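# Shelve labelled cartons onto rack boards A and B

## Task

Place each carton onto the rack board written on its label (A is the top board, B the bottom one), sitting level on its bottom face and not stacked on any other carton; the task fails if any carton drops or slides downward by more than a few centimetres.

## Robot and tools

ROBOT. Two six-joint arms, left_arm and right_arm, each on its own carriage on one shared floor track. Each arm has a 140 mm two-finger gripper. The left gripper's fingers can fold when pushed (a part held near the palm may be pulled in, held loosely or squeezed harder; fingertips pressed on a surface fold easily). The right gripper's fingers are rigid. Grip near the fingertip quarter of the pads for a predictable squeeze.

FRAME. One table-fixed frame: table top at z = 0, +z up, +x the direction the arms face, +y to their left. The track lies along y at x = 0; the table begins at x = 0.17 m. left_rail is always the carriage on the +y side. An arm's base sits at x = 0, y = its carriage position, z = 0.04 m. The gripper's fingers point along its own +z and open along its own y; end_effector_position is the centre of the closed pads (66 mm long).

ROWS. An arm command is a row of 20 numbers, each in [-1, 1], always all 20: left_arm first, then right_arm. Per arm: six joint values (shoulder pan, shoulder lift, elbow, wrist 1, wrist 2, wrist 3), then gripper position, force_limit, speed, activate. The joint values are offsets, not poses: they count from the Joint targets as they stand when the call starts (not from the previous row), scaled so 1.0 equals 1.481 rad for shoulder pan and lift and 2.222 rad for elbow and the three wrists. Repeating the same offset in a new call moves the joint further. Gripper position is absolute: +1 fully open (140 mm), about -0.8 pads touch, -1 closes until blocked. force_limit (-1 to +1) sets grip force, roughly 14 N to 58 N for a slow close; speed (-1 to +1) is finger speed, about 30 to 250 mm/s; faster closes grip harder. activate stays 0; send 1 once only if fault reads 7 or 13. To leave a gripper unchanged, resend its previous position, force_limit and speed (a 0 is a real command).

TOOLS.
execute_actions: actions holds one action (or an empty list to just look). An action may have rows (1 to 15, one per 1/30 s step), steps (1 to 450, default 15; after the last row the arm keeps heading to that row's target), until (ends early on rail conditions, e.g. {"left_rail": {"position_status": ["!=", "moving"]}} or {"all": {"status": "ended"}}), and rail commands. cameras lists camera names or ["all"].
Rail commands: left_rail / right_rail with position_m (absolute y in metres where the carriage should stand; left -0.8 to 1.5, right -1.5 to 0.8), speed_m_s (0.01 to 1), acceleration_factor (0.1 to 1), or {"stop": true}. A drive carries its arm in its current pose. Keep carriages at least 0.78 m apart. Wait for arrival before moving a gripper to a scene point.
move: target is one 20-number row or a list of up to 15 rows, all offsets counted from the same starting Joint targets. speed (rad/s, 0.004 to 3.14, default 0.5) limits the fastest joint; blend (rad) rounds corners in a list; stop_force (4 to 120 N) ends an arm's path on contact, use it with low speed for touching down; zero (default true) rezeroes the sensor first; blocking=false returns early, then use wait or stop. The result adds a move: line (done, off_target, held, fault, moving).
wait: seconds (0 to 3600); lets things run.
stop: brakes a running move (not a carriage).
zoom_image: camera (cam_low, cam_left_wrist, cam_right_wrist) and region [x0, y0, x1, y1] in pixels, at most 504 per side, of that camera's latest image.
zero_wrist_force: arm; rezeroes that arm's wrist sensor.
read_manual: licence texts only.
finished_scene: scene = the current scene number; ends the scene irrevocably, only when every carton is placed.

RESULTS. end_effector_position (m), end_effector_quat_wxyz and velocities in the table frame; these can be off by a few cm. Joint positions and Joint targets: per arm a block of rail (m) then six joints (rad). Joint torques, and Wrist force/torque given in the gripper's own axes (a push from a surface reads as force into the arm). object_status: 0 moving, 1 blocked while opening, 2 blocked while closing (something held), 3 reached target or pads met. position_measured counts: 3 open, ~75 = 100 mm, ~139 = 60 mm, ~200 = 20 mm, 230 pads closed. fault 0 normal, 7 or 13 needs activate. Rail position_status: moving, done, contact_stop, time_out, stopped, stopped_with_arm, stopped_for_other_arm, stopped_for_other_carriage; position_answer taken/not_taken. Lines like "joint sent to its limit" or "joint command not followed" (clearance check altered the command) also appear. Cameras: cam_low fixed, plus one wrist camera per arm, each 672x504.

AVOID. Any outside force near 150 N or joint contact torque at its limit (wrist joints only about 27 to 31 N m; elbow 132) stops the arm for 10 s. Approach surfaces slowly; a target even slightly beyond firm contact can fault. Never let the arms or grippers touch each other. Do not drop cartons, release them while moving, or let anything leave the table or land on the track or the strip beside it. Avoid holding heavy loads far out or pushing into unreachable poses, which heats motors. Large joint changes take several calls because target speed and lead are limited; check Joint targets and positions before the next offset.

Each tool is called after ">>>" as a command line: name --argument value for each argument, lists and objects as JSON in quotes; but a table of rows of numbers goes row by row, as --pt "numbers of a row", without its own name.

## Session

>>> execute_actions --actions '[]'

Scene clock: 0.00 s.
left_arm: end_effector_position=(+0.3563, +0.7786, +0.5790) position_measured=3 object_status=3 fault=0 end_effector_quat_wxyz=(+0.000, +0.000, +1.000, +0.000) | right_arm: end_effector_position=(+0.3563, -0.6214, +0.5790) position_measured=3 object_status=3 fault=0 end_effector_quat_wxyz=(+0.000, +0.000, +1.000, +0.000)
Joint positions: left_arm=[0.7 -0.281 -2.157 1.821 -1.235 -1.571 -0.28] | right_arm=[-0.7 -0.28 -2.157 1.821 -1.235 -1.571 -0.28]
Joint velocities: within noise
Joint torques (N m): no reading
Wrist force (N): no reading
Wrist torque (N m): no reading
Wrist force, peak (N): no reading
Joint targets: left_arm=[0.700 -0.281 -2.157 1.821 -1.235 -1.571 -0.280] | right_arm=[-0.700 -0.280 -2.157 1.821 -1.235 -1.571 -0.280]
Tool commands: left_gripper/position=+1.0 left_gripper/force_limit=+1.0 left_gripper/speed=+1.0 left_gripper/activate=+0.0 right_gripper/position=+1.0 right_gripper/force_limit=+1.0 right_gripper/speed=+1.0 right_gripper/activate=+0.0
left_rail: position_m=0.700 position_status=done
right_rail: position_m=-0.700 position_status=done

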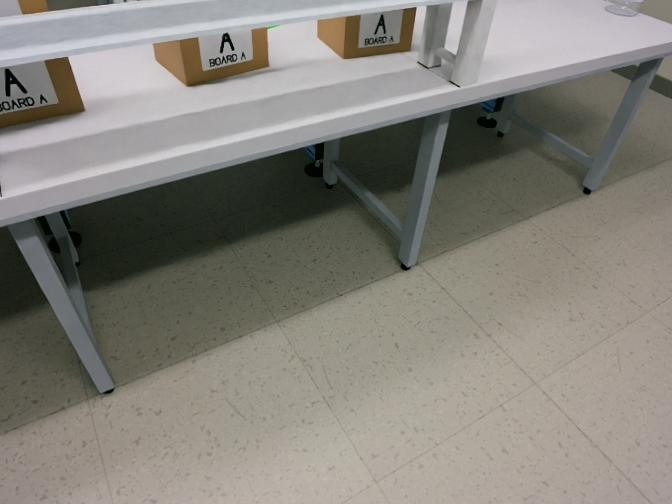

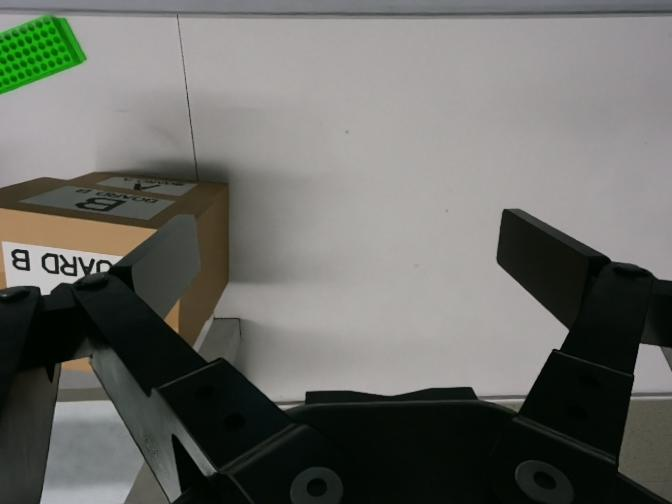

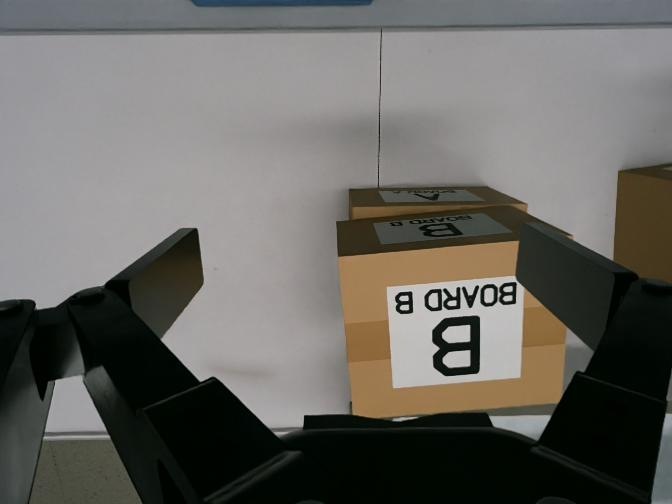

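>>> zoom_image --camera "cam_low" --region '[0, 0, 504, 220]'

>>> zoom_image --camera "cam_left_wrist" --region '[0, 150, 300, 400]'

>>> zoom_image --camera "cam_right_wrist" --region '[300, 150, 672, 430]'

Scaled by 1.000.

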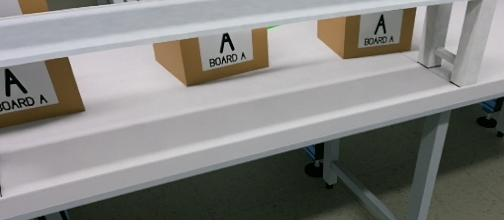

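Scaled by 1.680.

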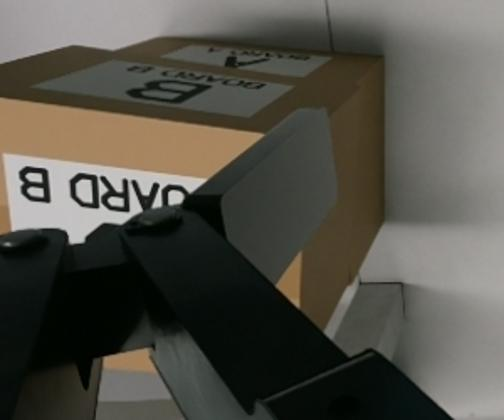

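Scaled by 1.355.

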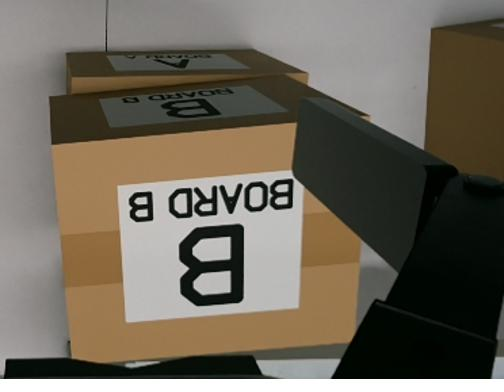

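>>> move --target '[0,0,0,-0.4,0,0,1,1,1,0, 0,0,0,-0.4,0,0,1,1,1,0]' --speed 1.0 --cameras '["cam_left_wrist","cam_right_wrist"]'

Scene clock: 72.80 s.
left_arm: end_effector_position=(+0.5678, +0.7177, +0.7979) position_measured=3 object_status=3 fault=0 end_effector_quat_wxyz=(+0.413, +0.000, +0.903, -0.119) | right_arm: end_effector_position=(+0.5678, -0.6823, +0.7979) position_measured=3 object_status=3 fault=0 end_effector_quat_wxyz=(+0.413, +0.000, +0.903, -0.119)
Joint positions: left_arm=[0.7 -0.28 -2.157 1.821 -2.124 -1.571 -0.28] | right_arm=[-0.7 -0.281 -2.157 1.821 -2.124 -1.571 -0.28]
Joint torques (N m): left_arm=[-2.23 3.48 -52.48 -9.48 0.51 0.28] | right_arm=[-2.19 3.52 -44.52 -10.89 0.17 0.18]
Wrist force (N): left_arm=[0.1 0.8 -0.4] | right_arm=[0.7 0.5 0.9]
Wrist torque (N m): left_arm=[0.19 0.10 -0.12] | right_arm=[-0.09 -0.09 -0.36]
Wrist force, peak (N): left_arm=[-1.3 0.3 -0.8] | right_arm=[0.9 0.7 1.2]
Joint targets: left_arm=[0.700 -0.281 -2.157 1.821 -2.124 -1.571 -0.280] | right_arm=[-0.700 -0.280 -2.157 1.821 -2.124 -1.571 -0.280]
left_rail: position_m=0.700 position_status=done
right_rail: position_m=-0.700 position_status=done
move: done
cam_left_wrist: T_world_to_cam=[[0.08619, 0.97562, -0.20184, -0.57901], [0.36694, 0.15726, 0.91685, -1.05656], [0.92624, -0.15309, -0.34444, 0.04155]] pos_world=[0.39912, 0.73741, 0.86615]
cam_right_wrist: T_world_to_cam=[[0.10339, 0.97632, -0.19005, 0.76611], [0.39259, 0.1355, 0.90968, -0.85449], [0.91388, -0.16866, -0.36928, -0.16329]] pos_world=[0.40549, -0.65972, 0.86261]

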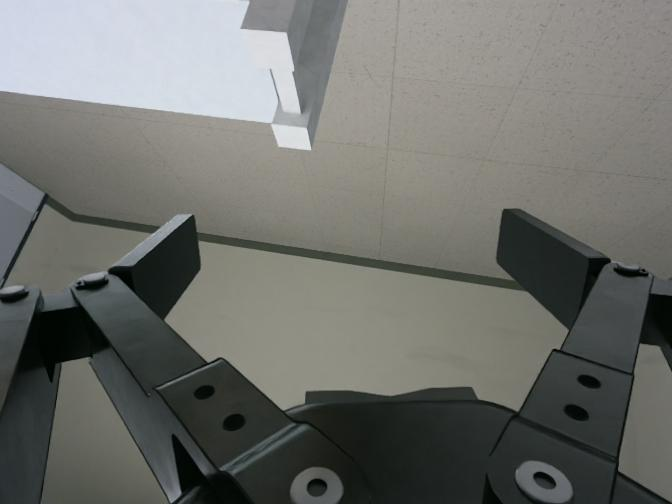

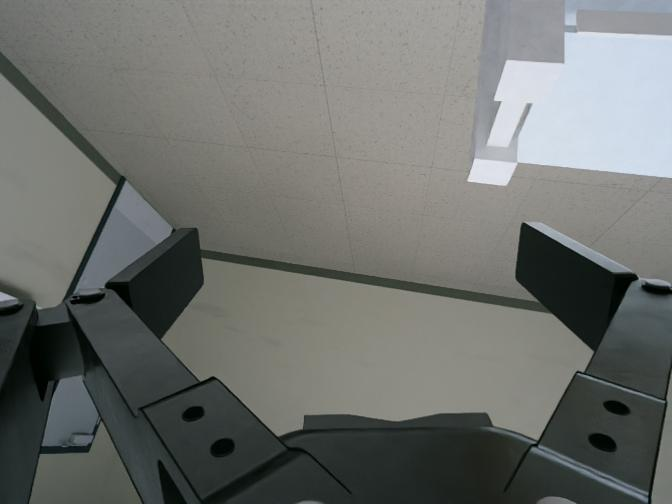

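>>> move --target '[0,0.1735,-0.2795,0.564,0,0,1,1,1,0, 0,0.1735,-0.2795,0.564,0,0,1,1,1,0]' --speed 1.0

>>> execute_actions --actions '[{"left_rail":{"position_m":0.45},"right_rail":{"position_m":-0.45},"steps":150,"until":{"all":{"status":"ended"}}}]' --cameras '["cam_left_wrist","cam_right_wrist"]'

Scene clock: 113.10 s.
left_arm: end_effector_position=(+0.3932, +0.7680, +0.8281) position_measured=3 object_status=3 fault=0 end_effector_quat_wxyz=(+0.000, +0.000, +1.000, +0.000) | right_arm: end_effector_position=(+0.3932, -0.6320, +0.8281) position_measured=3 object_status=3 fault=0 end_effector_quat_wxyz=(+0.000, +0.000, +1.000, +0.000)
Joint positions: left_arm=[0.7 -0.281 -1.9 1.2 -0.871 -1.571 -0.28] | right_arm=[-0.7 -0.281 -1.9 1.2 -0.871 -1.571 -0.28]
Joint torques (N m): left_arm=[-2.7 7.74 -52.85 -0.57 0.04 -0.4] | right_arm=[-1.29 0.69 -44.22 -0.48 0.37 0.41]
Wrist force (N): left_arm=[-0.1 0.1 -0.1] | right_arm=[0.1 0.0 0.4]
Wrist torque (N m): left_arm=[0.04 -0.01 -0.01] | right_arm=[-0.01 -0.05 0.03]
Wrist force, peak (N): left_arm=[1.0 1.2 0.3] | right_arm=[1.6 0.8 1.3]
Joint targets: left_arm=[0.700 -0.281 -1.900 1.200 -0.871 -1.571 -0.280] | right_arm=[-0.700 -0.280 -1.900 1.200 -0.871 -1.571 -0.280]
left_rail: position_m=0.700 position_status=done
right_rail: position_m=-0.700 position_status=done
move: done

Scene clock: 114.60 s.
left_arm: end_effector_position=(+0.3932, +0.5180, +0.8281) position_measured=3 object_status=3 fault=0 end_effector_quat_wxyz=(+0.000, +0.000, +1.000, +0.000) | right_arm: end_effector_position=(+0.3932, -0.3821, +0.8281) position_measured=3 object_status=3 fault=0 end_effector_quat_wxyz=(+0.000, +0.000, +1.000, +0.000)
Joint positions: left_arm=[0.45 -0.281 -1.9 1.2 -0.871 -1.571 -0.28] | right_arm=[-0.45 -0.281 -1.9 1.2 -0.871 -1.571 -0.28]
Joint torques (N m): left_arm=[-1.2 -4.35 -50.14 -1.12 0.12 -0.22] | right_arm=[-1.58 -12.51 -40.2 -0.87 0.09 0.35]
Wrist force (N): left_arm=[0.0 0.3 0.2] | right_arm=[0.1 0.0 0.6]
Wrist torque (N m): left_arm=[0.09 -0.02 -0.01] | right_arm=[-0.01 -0.05 0.02]
Wrist force, peak (N): left_arm=[0.3 2.1 -0.1] | right_arm=[-0.2 -2.1 0.1]
Joint targets: left_arm=[0.450 -0.281 -1.900 1.200 -0.871 -1.571 -0.280] | right_arm=[-0.450 -0.280 -1.900 1.200 -0.871 -1.571 -0.280]
Tool commands: left_gripper/position=+1.0 left_gripper/force_limit=+1.0 left_gripper/speed=+1.0 left_gripper/activate=+0.0 right_gripper/position=+1.0 right_gripper/force_limit=+1.0 right_gripper/speed=+1.0 right_gripper/activate=+0.0
left_rail: position_m=0.450 position_status=done
right_rail: position_m=-0.450 position_status=done
cam_left_wrist: T_world_to_cam=[[0.00211, 0.99983, 0.01822, -0.5248], [0.94117, -0.00814, 0.33783, -0.64943], [0.33792, 0.01643, -0.94103, 0.82062]] pos_world=[0.33503, 0.50594, 1.00119]
cam_right_wrist: T_world_to_cam=[[0.02241, 0.99967, 0.01287, 0.36941], [0.95055, -0.02529, 0.30954, -0.63799], [0.30977, 0.0053, -0.9508, 0.84369]] pos_world=[0.33682, -0.38989, 0.99491]

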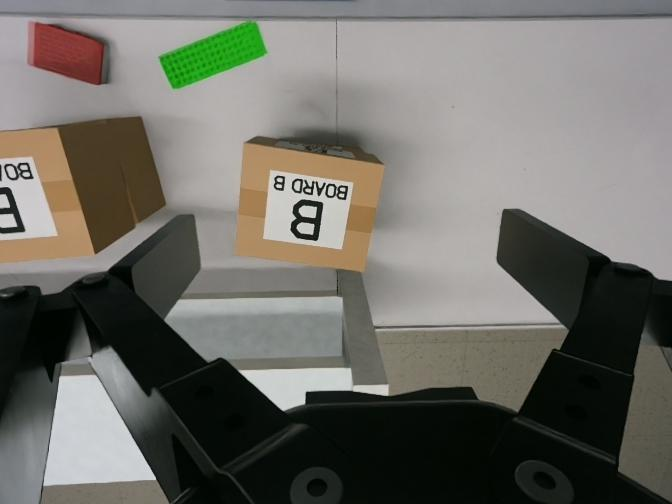

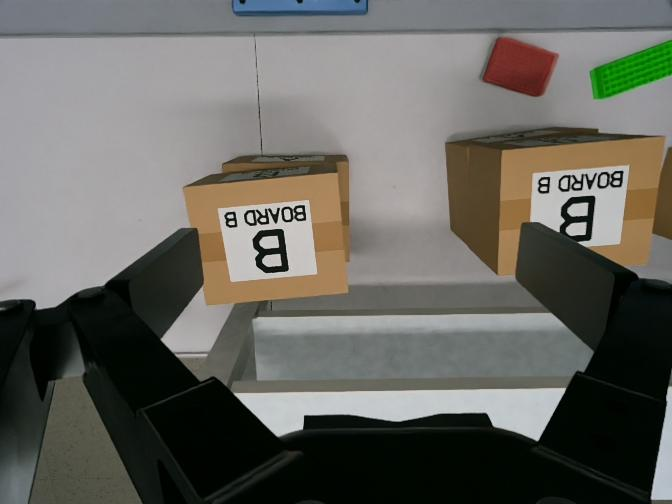

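>>> zoom_image --camera "cam_left_wrist" --region '[150, 230, 420, 430]'

>>> zoom_image --camera "cam_right_wrist" --region '[170, 130, 430, 430]'

>>> zoom_image --camera "cam_right_wrist" --region '[420, 100, 672, 400]'

>>> zoom_image --camera "cam_left_wrist" --region '[220, 110, 400, 290]'

Scaled by 1.867.

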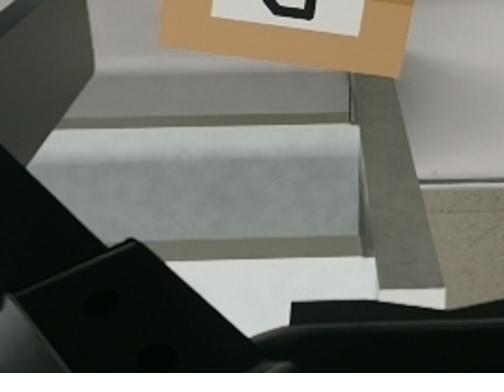

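Scaled by 1.680.

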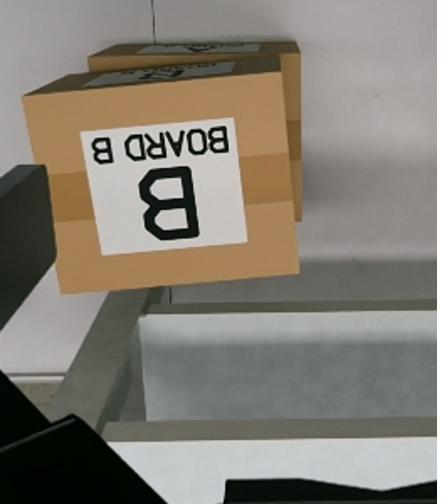

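Scaled by 1.680.

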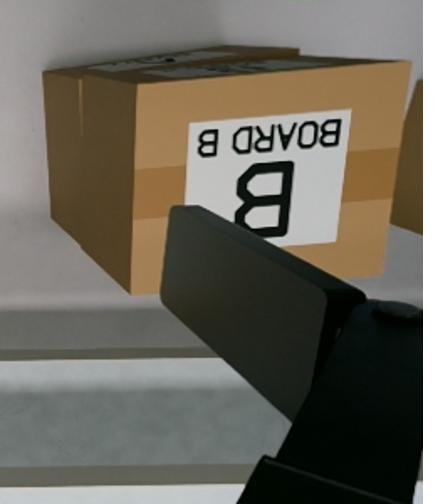

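Scaled by 2.800.

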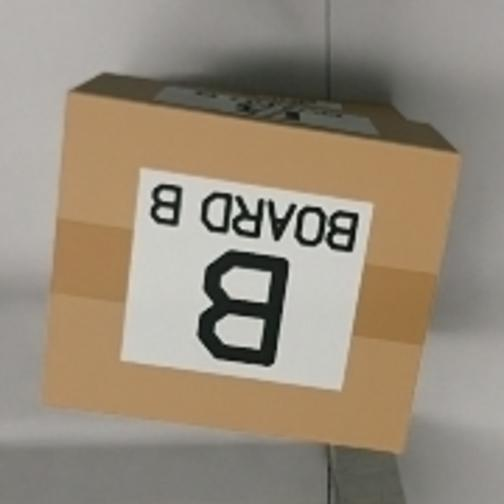

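>>> execute_actions --actions '[{"left_rail":{"position_m":0.654},"right_rail":{"position_m":-0.646},"steps":150,"until":{"all":{"status":"ended"}}}]' --cameras '["cam_left_wrist","cam_right_wrist"]'

Scene clock: 437.10 s.
left_arm: end_effector_position=(+0.3931, +0.7220, +0.8281) position_measured=3 object_status=3 fault=0 end_effector_quat_wxyz=(+0.000, +0.000, +1.000, +0.000) | right_arm: end_effector_position=(+0.3931, -0.5780, +0.8281) position_measured=3 object_status=3 fault=0 end_effector_quat_wxyz=(+0.000, +0.000, +1.000, +0.000)
Joint positions: left_arm=[0.654 -0.281 -1.9 1.2 -0.871 -1.571 -0.28] | right_arm=[-0.646 -0.281 -1.9 1.2 -0.871 -1.571 -0.28]
Joint torques (N m): left_arm=[-2.57 -22.11 -44.83 -2.17 -0.03 -0.07] | right_arm=[-0.81 -5.16 -29.07 -2.32 0.08 0.37]
Wrist force (N): left_arm=[0.1 0.1 -0.3] | right_arm=[0.0 0.2 0.4]
Wrist torque (N m): left_arm=[0.04 -0.04 -0.02] | right_arm=[0.03 -0.03 0.03]
Wrist force, peak (N): left_arm=[0.1 -2.3 -0.3] | right_arm=[0.1 2.3 0.3]
Joint targets: left_arm=[0.654 -0.281 -1.900 1.200 -0.871 -1.571 -0.280] | right_arm=[-0.646 -0.280 -1.900 1.200 -0.871 -1.571 -0.280]
Tool commands: left_gripper/position=+1.0 left_gripper/force_limit=+1.0 left_gripper/speed=+1.0 left_gripper/activate=+0.0 right_gripper/position=+1.0 right_gripper/force_limit=+1.0 right_gripper/speed=+1.0 right_gripper/activate=+0.0
left_rail: position_m=0.654 position_status=done
right_rail: position_m=-0.646 position_status=done
cam_left_wrist: T_world_to_cam=[[0.00211, 0.99983, 0.01822, -0.72877], [0.94114, -0.00815, 0.33792, -0.64775], [0.33801, 0.01643, -0.941, 0.81724]] pos_world=[0.33493, 0.70994, 1.00119]
cam_right_wrist: T_world_to_cam=[[0.02241, 0.99967, 0.01287, 0.56535], [0.95055, -0.02529, 0.30954, -0.64285], [0.30977, 0.0053, -0.9508, 0.84476]] pos_world=[0.33672, -0.58589, 0.99491]

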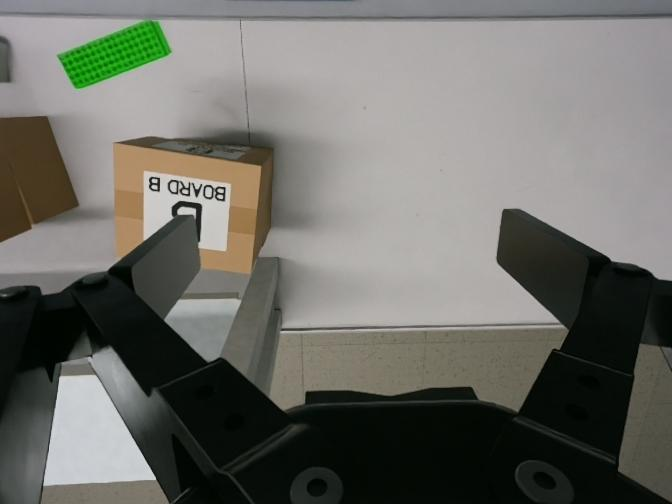

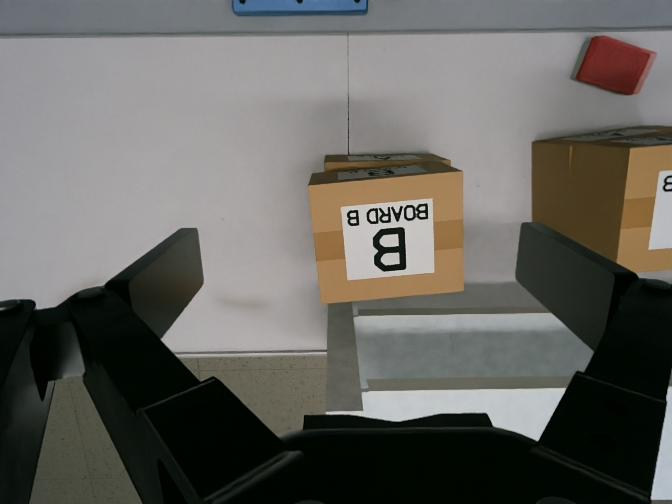

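>>> zoom_image --camera "cam_left_wrist" --region '[90, 110, 300, 290]'

>>> zoom_image --camera "cam_right_wrist" --region '[290, 130, 500, 310]'

>>> zoom_image --camera "cam_right_wrist" --region '[500, 100, 672, 290]'

>>> zoom_image --camera "cam_right_wrist" --region '[310, 270, 520, 430]'

Scaled by 2.400.

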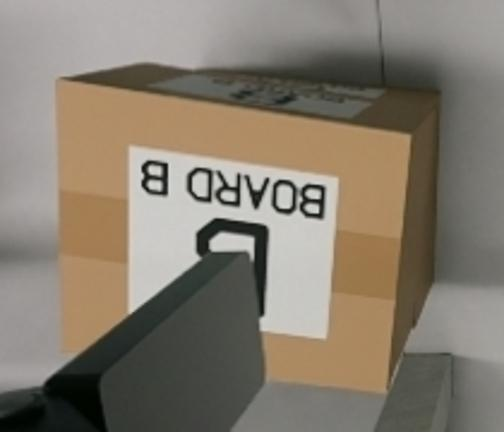

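Scaled by 2.400.

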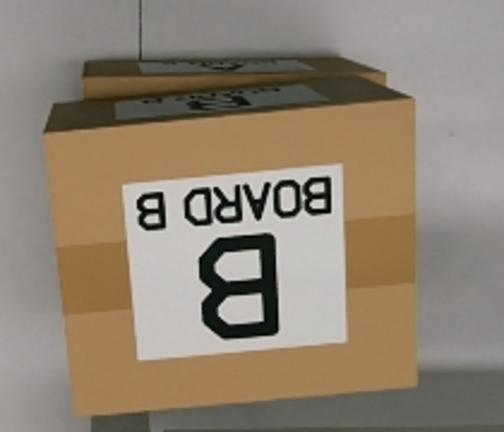

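Scaled by 2.653.

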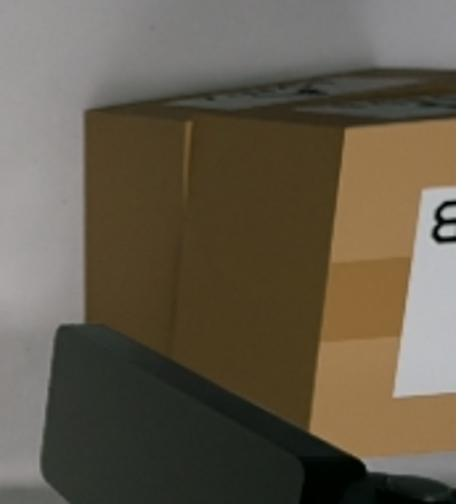

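Scaled by 2.400.

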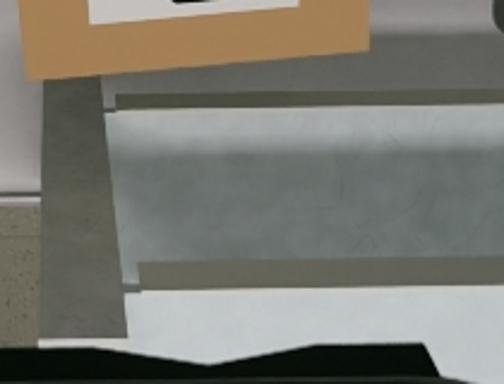

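>>> zoom_image --camera "cam_left_wrist" --region '[170, 250, 340, 400]'

>>> move --target '[-1.0047,0,0,0.707,0.775,0.833,-1,0,0,0, 0.6555,0,0,0.707,1.5674,-0.581,0.2,0,0,0]' --speed 1.0

Scaled by 2.965.

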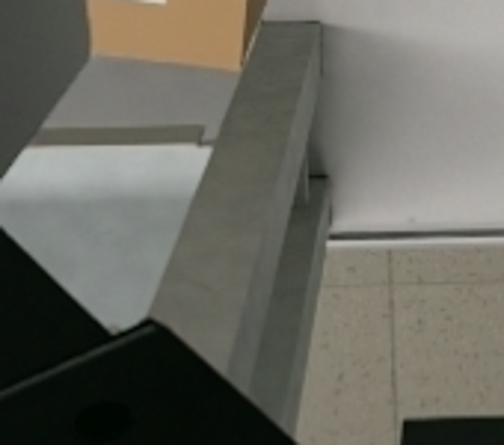

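every number of target must lie in [-1, 1]; nothing of the call was run
Scene clock: 484.73 s.
left_arm: end_effector_position=(+0.3932, +0.7220, +0.8281) position_measured=3 object_status=3 fault=0 end_effector_quat_wxyz=(+0.000, +0.000, +1.000, +0.000) | right_arm: end_effector_position=(+0.3932, -0.5780, +0.8281) position_measured=3 object_status=3 fault=0 end_effector_quat_wxyz=(+0.000, +0.000, +1.000, +0.000)
Joint positions: left_arm=[0.654 -0.281 -1.9 1.2 -0.871 -1.571 -0.28] | right_arm=[-0.646 -0.281 -1.9 1.2 -0.871 -1.571 -0.28]
Joint torques (N m): left_arm=[-0.8 8.75 -36.23 -3.88 0.43 0.03] | right_arm=[0.3 0.23 -36.75 -4.27 -0.16 0.51]
Wrist force (N): left_arm=[-0.1 0.0 -0.2] | right_arm=[0.2 -0.2 0.2]
Wrist torque (N m): left_arm=[0.01 0.00 -0.02] | right_arm=[-0.04 -0.06 0.03]
Wrist force, peak (N): left_arm=[0.4 0.3 -0.4] | right_arm=[0.3 -0.3 0.6]
Joint targets: left_arm=[0.654 -0.281 -1.900 1.200 -0.871 -1.571 -0.280] | right_arm=[-0.646 -0.280 -1.900 1.200 -0.871 -1.571 -0.280]
Tool commands: left_gripper/position=+1.0 left_gripper/force_limit=+1.0 left_gripper/speed=+1.0 left_gripper/activate=+0.0 right_gripper/position=+1.0 right_gripper/force_limit=+1.0 right_gripper/speed=+1.0 right_gripper/activate=+0.0
left_rail: position_m=0.654 position_status=done
right_rail: position_m=-0.646 position_status=done

>>> move --target '[-1.0,0,0,0.707,0.775,0.833,-1,0,0,0, 0.6555,0,0,0.707,1.0,-0.581,0.2,0,0,0]' --speed 1.0

Scene clock: 504.27 s.
left_arm: end_effector_position=(+0.4465, +0.2719, +1.0488) position_measured=233 object_status=3 fault=0 end_effector_quat_wxyz=(+0.408, -0.408, +0.578, -0.578) | right_arm: end_effector_position=(+0.0601, -0.0191, +1.0488) position_measured=104 object_status=3 fault=0 end_effector_quat_wxyz=(-0.014, -0.014, +0.707, +0.707)
Joint positions: left_arm=[0.654 -1.762 -1.9 1.2 0.7 0.151 1.57] | right_arm=[-0.646 0.69 -1.9 1.2 0.7 0.651 -1.571]
Joint torques (N m): left_arm=[-13.31 1.23 -32.88 3.13 1.89 3.04] | right_arm=[13.08 -10.58 -40.39 1.34 3.54 -2.74]
Wrist force (N): left_arm=[-0.4 1.7 -0.2] | right_arm=[0.9 0.6 0.8]
Wrist torque (N m): left_arm=[0.03 0.12 0.23] | right_arm=[0.25 -0.39 0.11]
Wrist force, peak (N): left_arm=[1.5 2.3 -1.3] | right_arm=[0.3 -4.7 -0.2]
Joint targets: left_arm=[0.654 -1.762 -1.900 1.200 0.700 0.151 1.570] | right_arm=[-0.646 0.690 -1.900 1.200 0.700 0.651 -1.571]
left_rail: position_m=0.654 position_status=done
right_rail: position_m=-0.646 position_status=done
move: done

>>> move --pt "0 0 0 0 0 0 -1 0 0 0 0 0 0 0 0.5675 0 0.2 0 0 0" --pt "-0.0046 -0.0282 0.5391 -0.5203 0 0 -1 0 0 0 0 -0.0282 0.5391 -0.5203 0.5675 0 0.2 0 0 0" --speed 0.9 --blend '[0.1,0]' --cameras '["cam_left_wrist","cam_right_wrist","cam_low"]'

Scene clock: 516.53 s.
left_arm: end_effector_position=(+0.4336, +0.2178, +0.4202) position_measured=233 object_status=3 fault=0 end_effector_quat_wxyz=(+0.406, -0.406, +0.579, -0.579) | right_arm: end_effector_position=(+0.4335, -0.2098, +0.4201) position_measured=104 object_status=3 fault=0 end_effector_quat_wxyz=(+0.406, +0.405, +0.580, +0.579)
Joint positions: left_arm=[0.654 -1.769 -1.942 2.397 -0.456 0.151 1.57] | right_arm=[-0.646 0.69 -1.942 2.398 -0.456 1.912 -1.571]
Joint torques (N m): left_arm=[-15.62 -31.07 -34.51 -3.46 1.43 1.51] | right_arm=[6.54 -24.13 -31.92 -7.1 3.02 -2.17]
Wrist force (N): left_arm=[-0.5 1.8 -0.1] | right_arm=[0.5 0.9 0.5]
Wrist torque (N m): left_arm=[0.04 0.13 0.24] | right_arm=[0.33 -0.28 0.15]
Wrist force, peak (N): left_arm=[-2.4 6.2 -0.2] | right_arm=[0.2 -3.9 -1.0]
Joint targets: left_arm=[0.654 -1.769 -1.942 2.398 -0.456 0.151 1.570] | right_arm=[-0.646 0.690 -1.942 2.398 -0.456 1.912 -1.571]
left_rail: position_m=0.654 position_status=done
right_rail: position_m=-0.646 position_status=done
move: done
cam_left_wrist: T_world_to_cam=[[-0.0164, 0.00811, -0.99983, 0.4345], [0.00413, 0.99996, 0.00805, -0.2268], [0.99986, -0.004, -0.01643, -0.24293]] pos_world=[0.25096, 0.22229, 0.43226]
cam_right_wrist: T_world_to_cam=[[-0.00437, -0.02456, 0.99969, -0.4163], [0.03411, -0.99912, -0.02439, -0.21236], [0.99941, 0.034, 0.0052, -0.25222]] pos_world=[0.2575, -0.21382, 0.41231]

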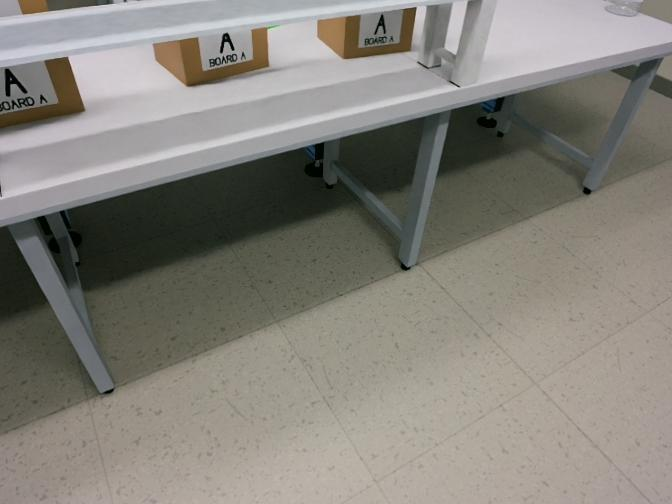

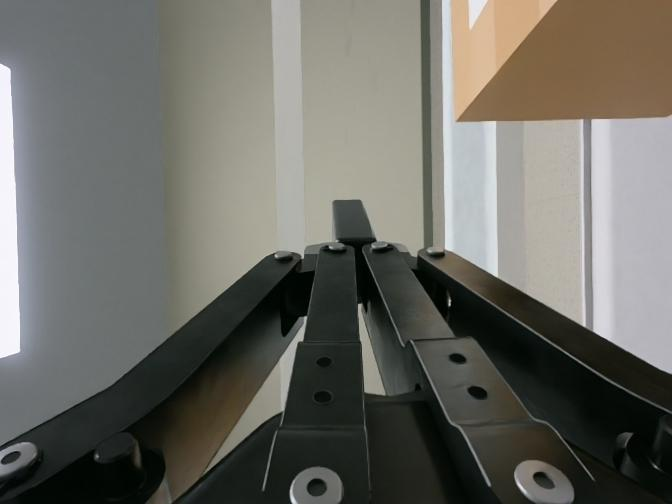

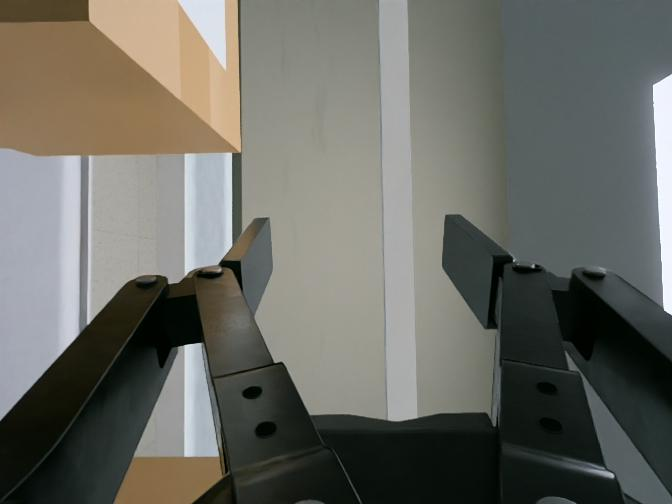

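>>> move --target '[0.0673,0.1916,0.0699,-0.1976,0.0449,0,-1,0,0,0, -0.0418,0.1916,0.0699,-0.1976,-0.0279,0,0.2,0,0,0]' --speed 0.4 --cameras '["cam_left_wrist","cam_right_wrist"]'

Scene clock: 547.77 s.
left_arm: end_effector_position=(+0.4635, +0.2178, +0.2652) position_measured=233 object_status=3 fault=0 end_effector_quat_wxyz=(+0.406, -0.406, +0.579, -0.579) | right_arm: end_effector_position=(+0.4636, -0.2098, +0.2651) position_measured=104 object_status=3 fault=0 end_effector_quat_wxyz=(+0.406, +0.405, +0.580, +0.579)
Joint positions: left_arm=[0.654 -1.669 -1.658 2.553 -0.895 0.251 1.57] | right_arm=[-0.646 0.629 -1.658 2.553 -0.895 1.85 -1.571]
Joint torques (N m): left_arm=[11.38 -2.24 -19.83 -3.72 2.73 -0.2] | right_arm=[-14.59 -14.62 -20.61 -7.2 -2.94 -1.95]
Wrist force (N): left_arm=[-0.6 1.9 -0.1] | right_arm=[0.5 0.6 0.9]
Wrist torque (N m): left_arm=[0.07 0.15 0.25] | right_arm=[0.35 -0.30 0.14]
Wrist force, peak (N): left_arm=[-0.9 3.3 -0.3] | right_arm=[0.9 2.7 0.1]
Joint targets: left_arm=[0.654 -1.669 -1.658 2.553 -0.895 0.251 1.570] | right_arm=[-0.646 0.629 -1.658 2.553 -0.895 1.850 -1.571]
left_rail: position_m=0.654 position_status=done
right_rail: position_m=-0.646 position_status=done
move: done
cam_left_wrist: T_world_to_cam=[[-0.0164, 0.00821, -0.99983, 0.28], [0.00414, 0.99996, 0.00815, -0.2257], [0.99986, -0.004, -0.01644, -0.27547]] pos_world=[0.28096, 0.22229, 0.27726]
cam_right_wrist: T_world_to_cam=[[-0.00427, -0.02455, 0.99969, -0.26125], [0.03421, -0.99912, -0.02439, -0.2172], [0.99941, 0.0341, 0.0051, -0.28145]] pos_world=[0.2876, -0.21382, 0.25731]

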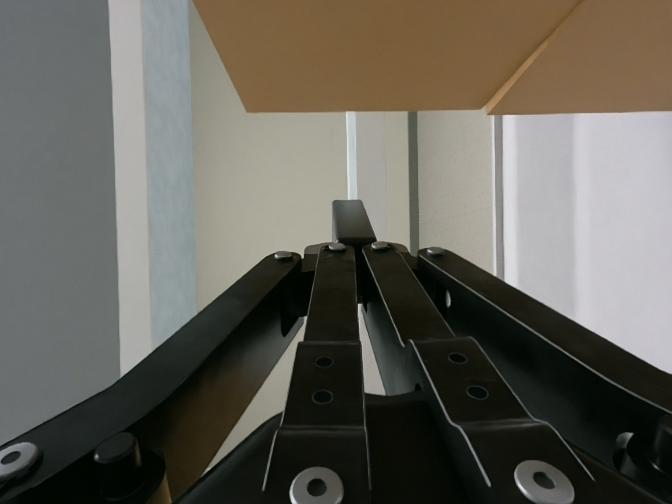

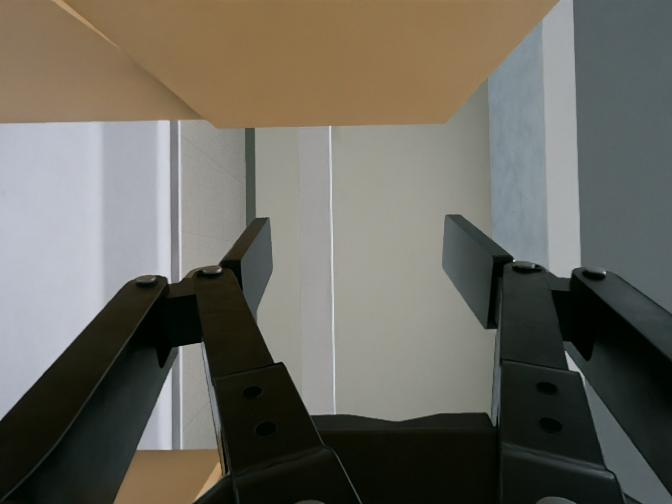

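>>> move --target '[0.00925,0.0607,-0.0375,-0.0030,0.0062,0,-1,0,0,0, 0.0789,0.0607,-0.0375,-0.0030,0.0526,0,0.2,0,0,0]' --speed 0.1 --cameras '["cam_left_wrist","cam_right_wrist"]'

Scene clock: 572.80 s.
left_arm: end_effector_position=(+0.4635, +0.1680, +0.2651) position_measured=233 object_status=3 fault=0 end_effector_quat_wxyz=(+0.406, -0.406, +0.579, -0.579) | right_arm: end_effector_position=(+0.4636, -0.1600, +0.2650) position_measured=104 object_status=3 fault=0 end_effector_quat_wxyz=(+0.406, +0.405, +0.580, +0.579)
Joint positions: left_arm=[0.654 -1.655 -1.568 2.47 -0.901 0.265 1.57] | right_arm=[-0.646 0.745 -1.568 2.47 -0.901 1.967 -1.571]
Joint torques (N m): left_arm=[13.61 -8.42 -42.58 -3.49 2.47 -1.62] | right_arm=[11.73 -20.36 -36.03 -7.37 3.55 -1.96]
Wrist force (N): left_arm=[-0.9 1.7 -0.2] | right_arm=[0.5 0.4 0.8]
Wrist torque (N m): left_arm=[0.01 0.24 0.26] | right_arm=[0.28 -0.31 0.13]
Wrist force, peak (N): left_arm=[-1.3 2.0 -0.5] | right_arm=[1.0 0.7 1.1]
Joint targets: left_arm=[0.654 -1.655 -1.568 2.470 -0.902 0.265 1.570] | right_arm=[-0.646 0.745 -1.568 2.470 -0.902 1.967 -1.571]
left_rail: position_m=0.654 position_status=done
right_rail: position_m=-0.646 position_status=done
move: done
cam_left_wrist: T_world_to_cam=[[-0.0164, 0.00821, -0.99983, 0.28031], [0.00424, 0.99996, 0.00815, -0.17593], [0.99986, -0.0041, -0.01644, -0.27565]] pos_world=[0.28096, 0.17249, 0.27716]
cam_right_wrist: T_world_to_cam=[[-0.00437, -0.02455, 0.99969, -0.2599], [0.03411, -0.99912, -0.02439, -0.16742], [0.99941, 0.034, 0.0052, -0.28319]] pos_world=[0.2876, -0.16403, 0.25721]

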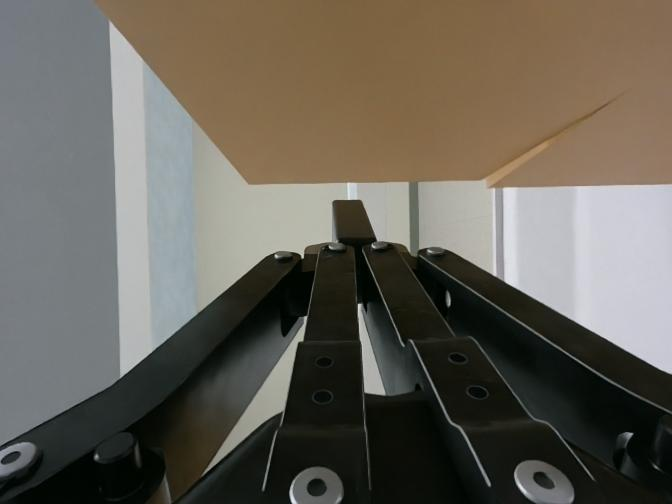

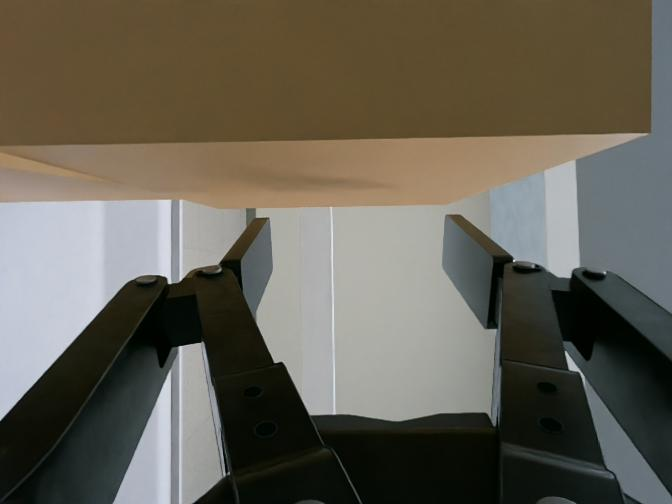

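>>> move --target '[0.0048,0.03525,-0.02457,0.0011,0.0032,0,-1,0,0,0, 0.04153,0.03525,-0.02457,0.0011,0.02768,0,0.2,0,0,0]' --speed 0.02 --stop_force 15

Scene clock: 582.43 s.
left_arm: end_effector_position=(+0.4636, +0.1436, +0.2652) position_measured=233 object_status=3 fault=0 end_effector_quat_wxyz=(+0.406, -0.406, +0.579, -0.579) | right_arm: end_effector_position=(+0.4638, -0.1360, +0.2651) position_measured=104 object_status=3 fault=0 end_effector_quat_wxyz=(+0.406, +0.405, +0.580, +0.579)
Joint positions: left_arm=[0.654 -1.65 -1.528 2.428 -0.9 0.27 1.57] | right_arm=[-0.646 0.792 -1.529 2.429 -0.9 2.013 -1.571]
Joint torques (N m): left_arm=[-20.68 -49.4 -24.56 -2.79 5.83 -1.35] | right_arm=[-11.24 -45.37 -22.48 -2.41 -7.64 -2.08]
Wrist force (N): left_arm=[-11.5 -4.8 -6.6] | right_arm=[-9.7 5.2 -4.9]
Wrist torque (N m): left_arm=[0.25 -0.20 0.17] | right_arm=[0.39 -0.50 0.22]
Wrist force, peak (N): left_arm=[-17.5 -6.4 -10.1] | right_arm=[-15.3 6.7 -7.7]
Joint targets: left_arm=[0.654 -1.650 -1.528 2.428 -0.900 0.270 1.570] | right_arm=[-0.646 0.792 -1.529 2.429 -0.900 2.013 -1.571]
left_rail: position_m=0.654 position_status=done
right_rail: position_m=-0.646 position_status=done
move: contact (left_arm, right_arm); left_arm: the elbow is farthest, 0.013 rad from its target; right_arm: the shoulder pan is farthest, 0.015 rad from its target

>>> move --target '[0.003,0.0220,-0.01536,0.0004,0.0020,0,-1,0,0,0, 0.0260,0.0220,-0.01536,0.0004,0.0173,0,0.2,0,0,0]' --speed 0.015 --stop_force 35 --zero false --cameras '["cam_left_wrist","cam_right_wrist"]'

Scene clock: 597.40 s.
left_arm: end_effector_position=(+0.4636, +0.1424, +0.2652) position_measured=233 object_status=3 fault=0 end_effector_quat_wxyz=(+0.406, -0.406, +0.579, -0.579) | right_arm: end_effector_position=(+0.4638, -0.1346, +0.2651) position_measured=104 object_status=3 fault=0 end_effector_quat_wxyz=(+0.406, +0.405, +0.579, +0.579)
Joint positions: left_arm=[0.654 -1.65 -1.526 2.426 -0.9 0.27 1.57] | right_arm=[-0.646 0.794 -1.526 2.426 -0.9 2.016 -1.571]
Joint torques (N m): left_arm=[-25.63 -50.86 -31.62 -0.39 11.84 -1.58] | right_arm=[-2.63 -38.61 -28.68 -2.8 -16.61 -1.78]
Wrist force (N): left_arm=[-28.5 -10.8 -13.2] | right_arm=[-29.0 12.2 -16.4]
Wrist torque (N m): left_arm=[0.33 -0.69 0.10] | right_arm=[0.54 -0.70 0.35]
Wrist force, peak (N): left_arm=[-33.6 -12.7 -18.3] | right_arm=[-34.0 13.5 -19.1]
Joint targets: left_arm=[0.654 -1.650 -1.526 2.426 -0.900 0.270 1.570] | right_arm=[-0.646 0.794 -1.526 2.426 -0.900 2.016 -1.571]
left_rail: position_m=0.654 position_status=done
right_rail: position_m=-0.646 position_status=done
move: contact (left_arm, right_arm); left_arm: the elbow is farthest, 0.032 rad from its target; right_arm: the shoulder pan is farthest, 0.036 rad from its target
cam_left_wrist: T_world_to_cam=[[-0.0164, 0.00821, -0.99983, 0.28062], [0.00394, 0.99996, 0.00815, -0.15025], [0.99986, -0.0038, -0.01644, -0.2758]] pos_world=[0.28096, 0.14689, 0.27726]
cam_right_wrist: T_world_to_cam=[[-0.00438, -0.02455, 0.99969, -0.25927], [0.03381, -0.99913, -0.02439, -0.14196], [0.99942, 0.0337, 0.0052, -0.2843]] pos_world=[0.2878, -0.13863, 0.25721]

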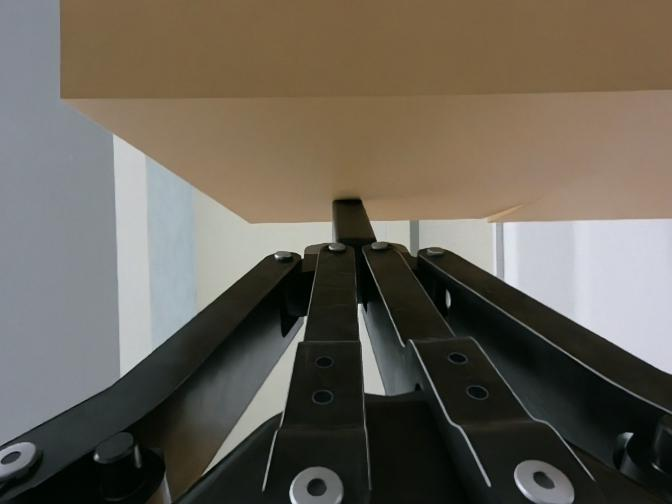

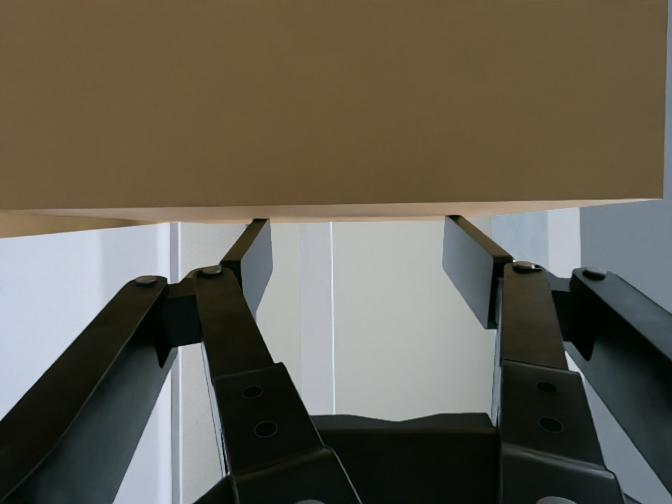

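>>> move --target '[0,-0.025547,-0.006777,0.023804,0,0,-1,0,0,0, 0,-0.025547,-0.006777,0.023804,0,0,0.2,0,0,0]' --speed 0.04 --cameras '["cam_left_wrist","cam_right_wrist"]'

Scene clock: 631.07 s.
left_arm: end_effector_position=(+0.4635, +0.1424, +0.2851) position_measured=233 object_status=3 fault=0 end_effector_quat_wxyz=(+0.406, -0.406, +0.579, -0.579) | right_arm: end_effector_position=(+0.4638, -0.1346, +0.2851) position_measured=104 object_status=3 fault=0 end_effector_quat_wxyz=(+0.406, +0.405, +0.579, +0.579)
Joint positions: left_arm=[0.654 -1.65 -1.564 2.411 -0.847 0.27 1.57] | right_arm=[-0.646 0.794 -1.564 2.411 -0.847 2.016 -1.571]
Joint torques (N m): left_arm=[-15.32 -60.52 -65.38 -1.51 12.57 -1.65] | right_arm=[0.69 -52.17 -53.25 -1.91 -2.98 -1.81]
Wrist force (N): left_arm=[-26.2 12.1 -8.4] | right_arm=[-24.9 -7.7 -8.8]
Wrist torque (N m): left_arm=[-0.27 -0.72 0.39] | right_arm=[0.38 -0.71 0.34]
Wrist force, peak (N): left_arm=[-28.7 -11.2 -13.3] | right_arm=[-29.3 12.2 -17.0]
Joint targets: left_arm=[0.654 -1.650 -1.564 2.411 -0.847 0.270 1.570] | right_arm=[-0.646 0.794 -1.564 2.411 -0.847 2.016 -1.571]
left_rail: position_m=0.654 position_status=done
right_rail: position_m=-0.646 position_status=done
move: done
cam_left_wrist: T_world_to_cam=[[-0.0165, 0.00821, -0.99983, 0.30054], [0.00394, 0.99996, 0.00814, -0.15031], [0.99986, -0.0038, -0.01653, -0.27545]] pos_world=[0.28096, 0.14679, 0.29716]
cam_right_wrist: T_world_to_cam=[[-0.00438, -0.02455, 0.99969, -0.27926], [0.03381, -0.99913, -0.02439, -0.14148], [0.99942, 0.0337, 0.0052, -0.2844]] pos_world=[0.2878, -0.13863, 0.27721]

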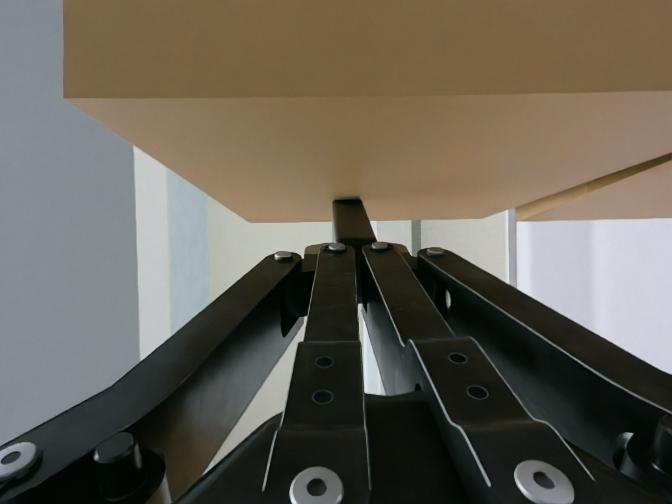

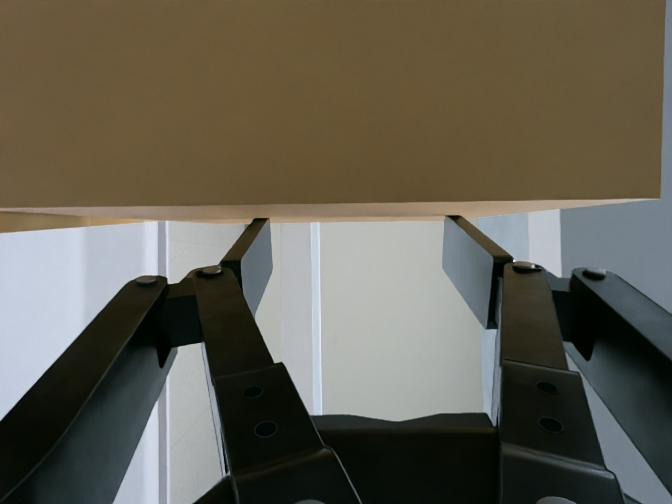

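>>> move --target '[0.00014,0.00109,-0.00078,0.00006,0.0001,0,-1,0,0,0, 0.00124,0.00109,-0.00078,0.00006,0.00082,0,0.2,0,0,0]' --speed 0.02

Scene clock: 642.73 s.
left_arm: end_effector_position=(+0.4636, +0.1415, +0.2852) position_measured=233 object_status=3 fault=0 end_effector_quat_wxyz=(+0.406, -0.406, +0.579, -0.579) | right_arm: end_effector_position=(+0.4638, -0.1337, +0.2852) position_measured=104 object_status=3 fault=0 end_effector_quat_wxyz=(+0.406, +0.405, +0.579, +0.579)
Joint positions: left_arm=[0.654 -1.649 -1.562 2.409 -0.847 0.27 1.57] | right_arm=[-0.646 0.796 -1.563 2.41 -0.847 2.018 -1.571]
Joint torques (N m): left_arm=[-9.71 -18.1 -74.89 -2.65 20.82 -1.64] | right_arm=[30.5 -26.25 -58.72 -3.59 -5.51 -1.74]
Wrist force (N): left_arm=[-40.4 12.6 -12.8] | right_arm=[-39.1 -7.3 -13.6]
Wrist torque (N m): left_arm=[-0.24 -1.20 0.39] | right_arm=[0.37 -0.93 0.46]
Wrist force, peak (N): left_arm=[-40.4 12.6 -12.8] | right_arm=[-39.1 -7.3 -13.6]
Joint targets: left_arm=[0.654 -1.649 -1.562 2.409 -0.847 0.270 1.570] | right_arm=[-0.646 0.796 -1.562 2.409 -0.847 2.018 -1.571]
left_rail: position_m=0.654 position_status=done
right_rail: position_m=-0.646 position_status=done
move: done

>>> move --pt "0 -0.037938 -0.012311 0.037597 0 0 -1 0 0 0 0 -0.037938 -0.012311 0.037597 0 0 0.2 0 0 0" --pt "0 -0.071712 -0.026178 0.073975 0 0 -1 0 0 0 0 -0.071712 -0.026178 0.073975 0 0 0.2 0 0 0" --speed 0.08 --blend '[0.02,0]' --cameras '["cam_left_wrist","cam_right_wrist","cam_low"]'

Scene clock: 717.33 s.
left_arm: end_effector_position=(+0.4635, +0.1414, +0.3500) position_measured=233 object_status=3 fault=0 end_effector_quat_wxyz=(+0.406, -0.406, +0.579, -0.579) | right_arm: end_effector_position=(+0.4638, -0.1336, +0.3499) position_measured=104 object_status=3 fault=0 end_effector_quat_wxyz=(+0.406, +0.405, +0.579, +0.579)
Joint positions: left_arm=[0.654 -1.649 -1.668 2.351 -0.682 0.27 1.57] | right_arm=[-0.646 0.796 -1.669 2.351 -0.682 2.018 -1.571]
Joint torques (N m): left_arm=[-33.79 -49.06 -78.65 -1.72 21.23 -1.56] | right_arm=[30.25 -42.73 -62.03 -3.23 -11.36 -1.74]
Wrist force (N): left_arm=[-40.4 13.5 -12.5] | right_arm=[-39.4 -8.4 -13.0]
Wrist torque (N m): left_arm=[-0.25 -1.23 0.40] | right_arm=[0.30 -0.95 0.47]
Wrist force, peak (N): left_arm=[-46.4 13.5 -14.7] | right_arm=[-45.4 -7.8 -16.0]
Joint targets: left_arm=[0.654 -1.649 -1.668 2.351 -0.682 0.270 1.570] | right_arm=[-0.646 0.796 -1.669 2.351 -0.682 2.018 -1.571]
left_rail: position_m=0.654 position_status=done
right_rail: position_m=-0.646 position_status=done
move: done
cam_left_wrist: T_world_to_cam=[[-0.0165, 0.00821, -0.99983, 0.36534], [0.00394, 0.99996, 0.00814, -0.14984], [0.99986, -0.0038, -0.01653, -0.27438]] pos_world=[0.28096, 0.14579, 0.36196]
cam_right_wrist: T_world_to_cam=[[-0.00438, -0.02455, 0.99969, -0.34402], [0.03381, -0.99913, -0.02439, -0.1389], [0.99942, 0.0337, 0.0052, -0.28477]] pos_world=[0.2878, -0.13763, 0.34201]

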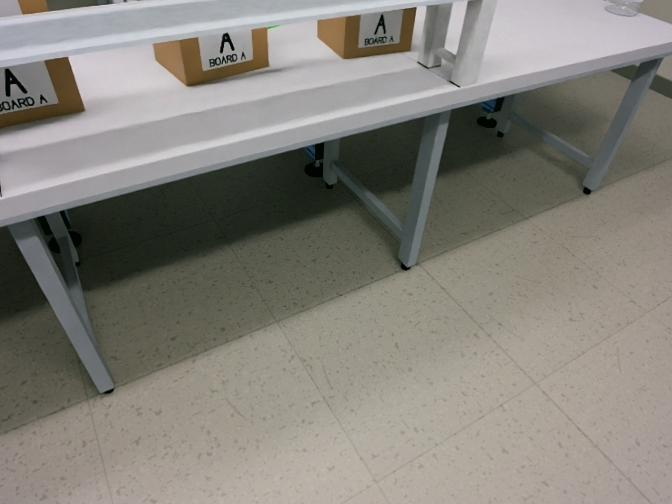

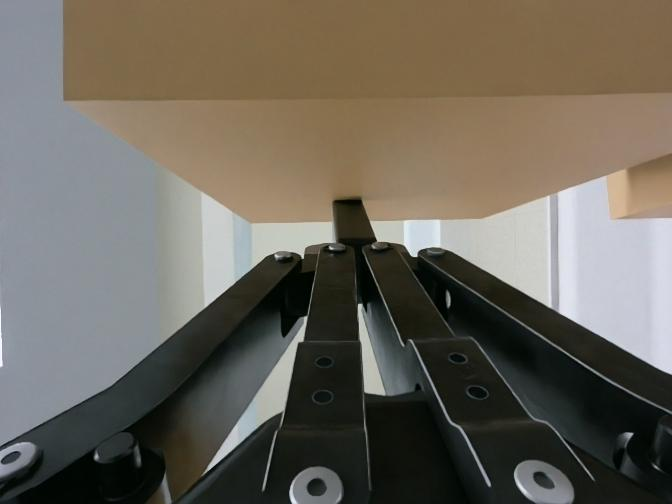

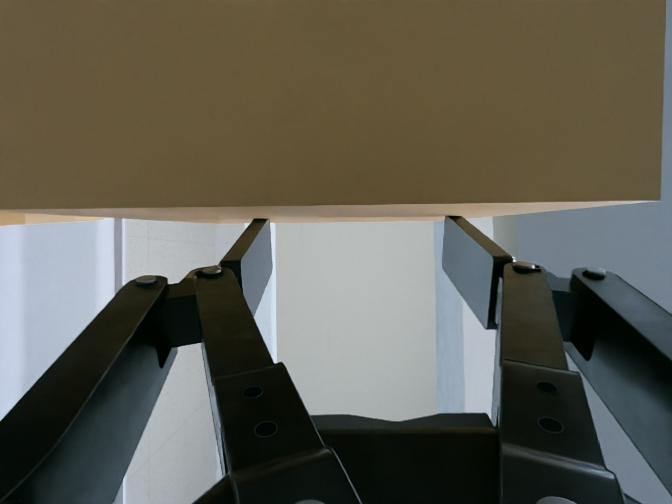

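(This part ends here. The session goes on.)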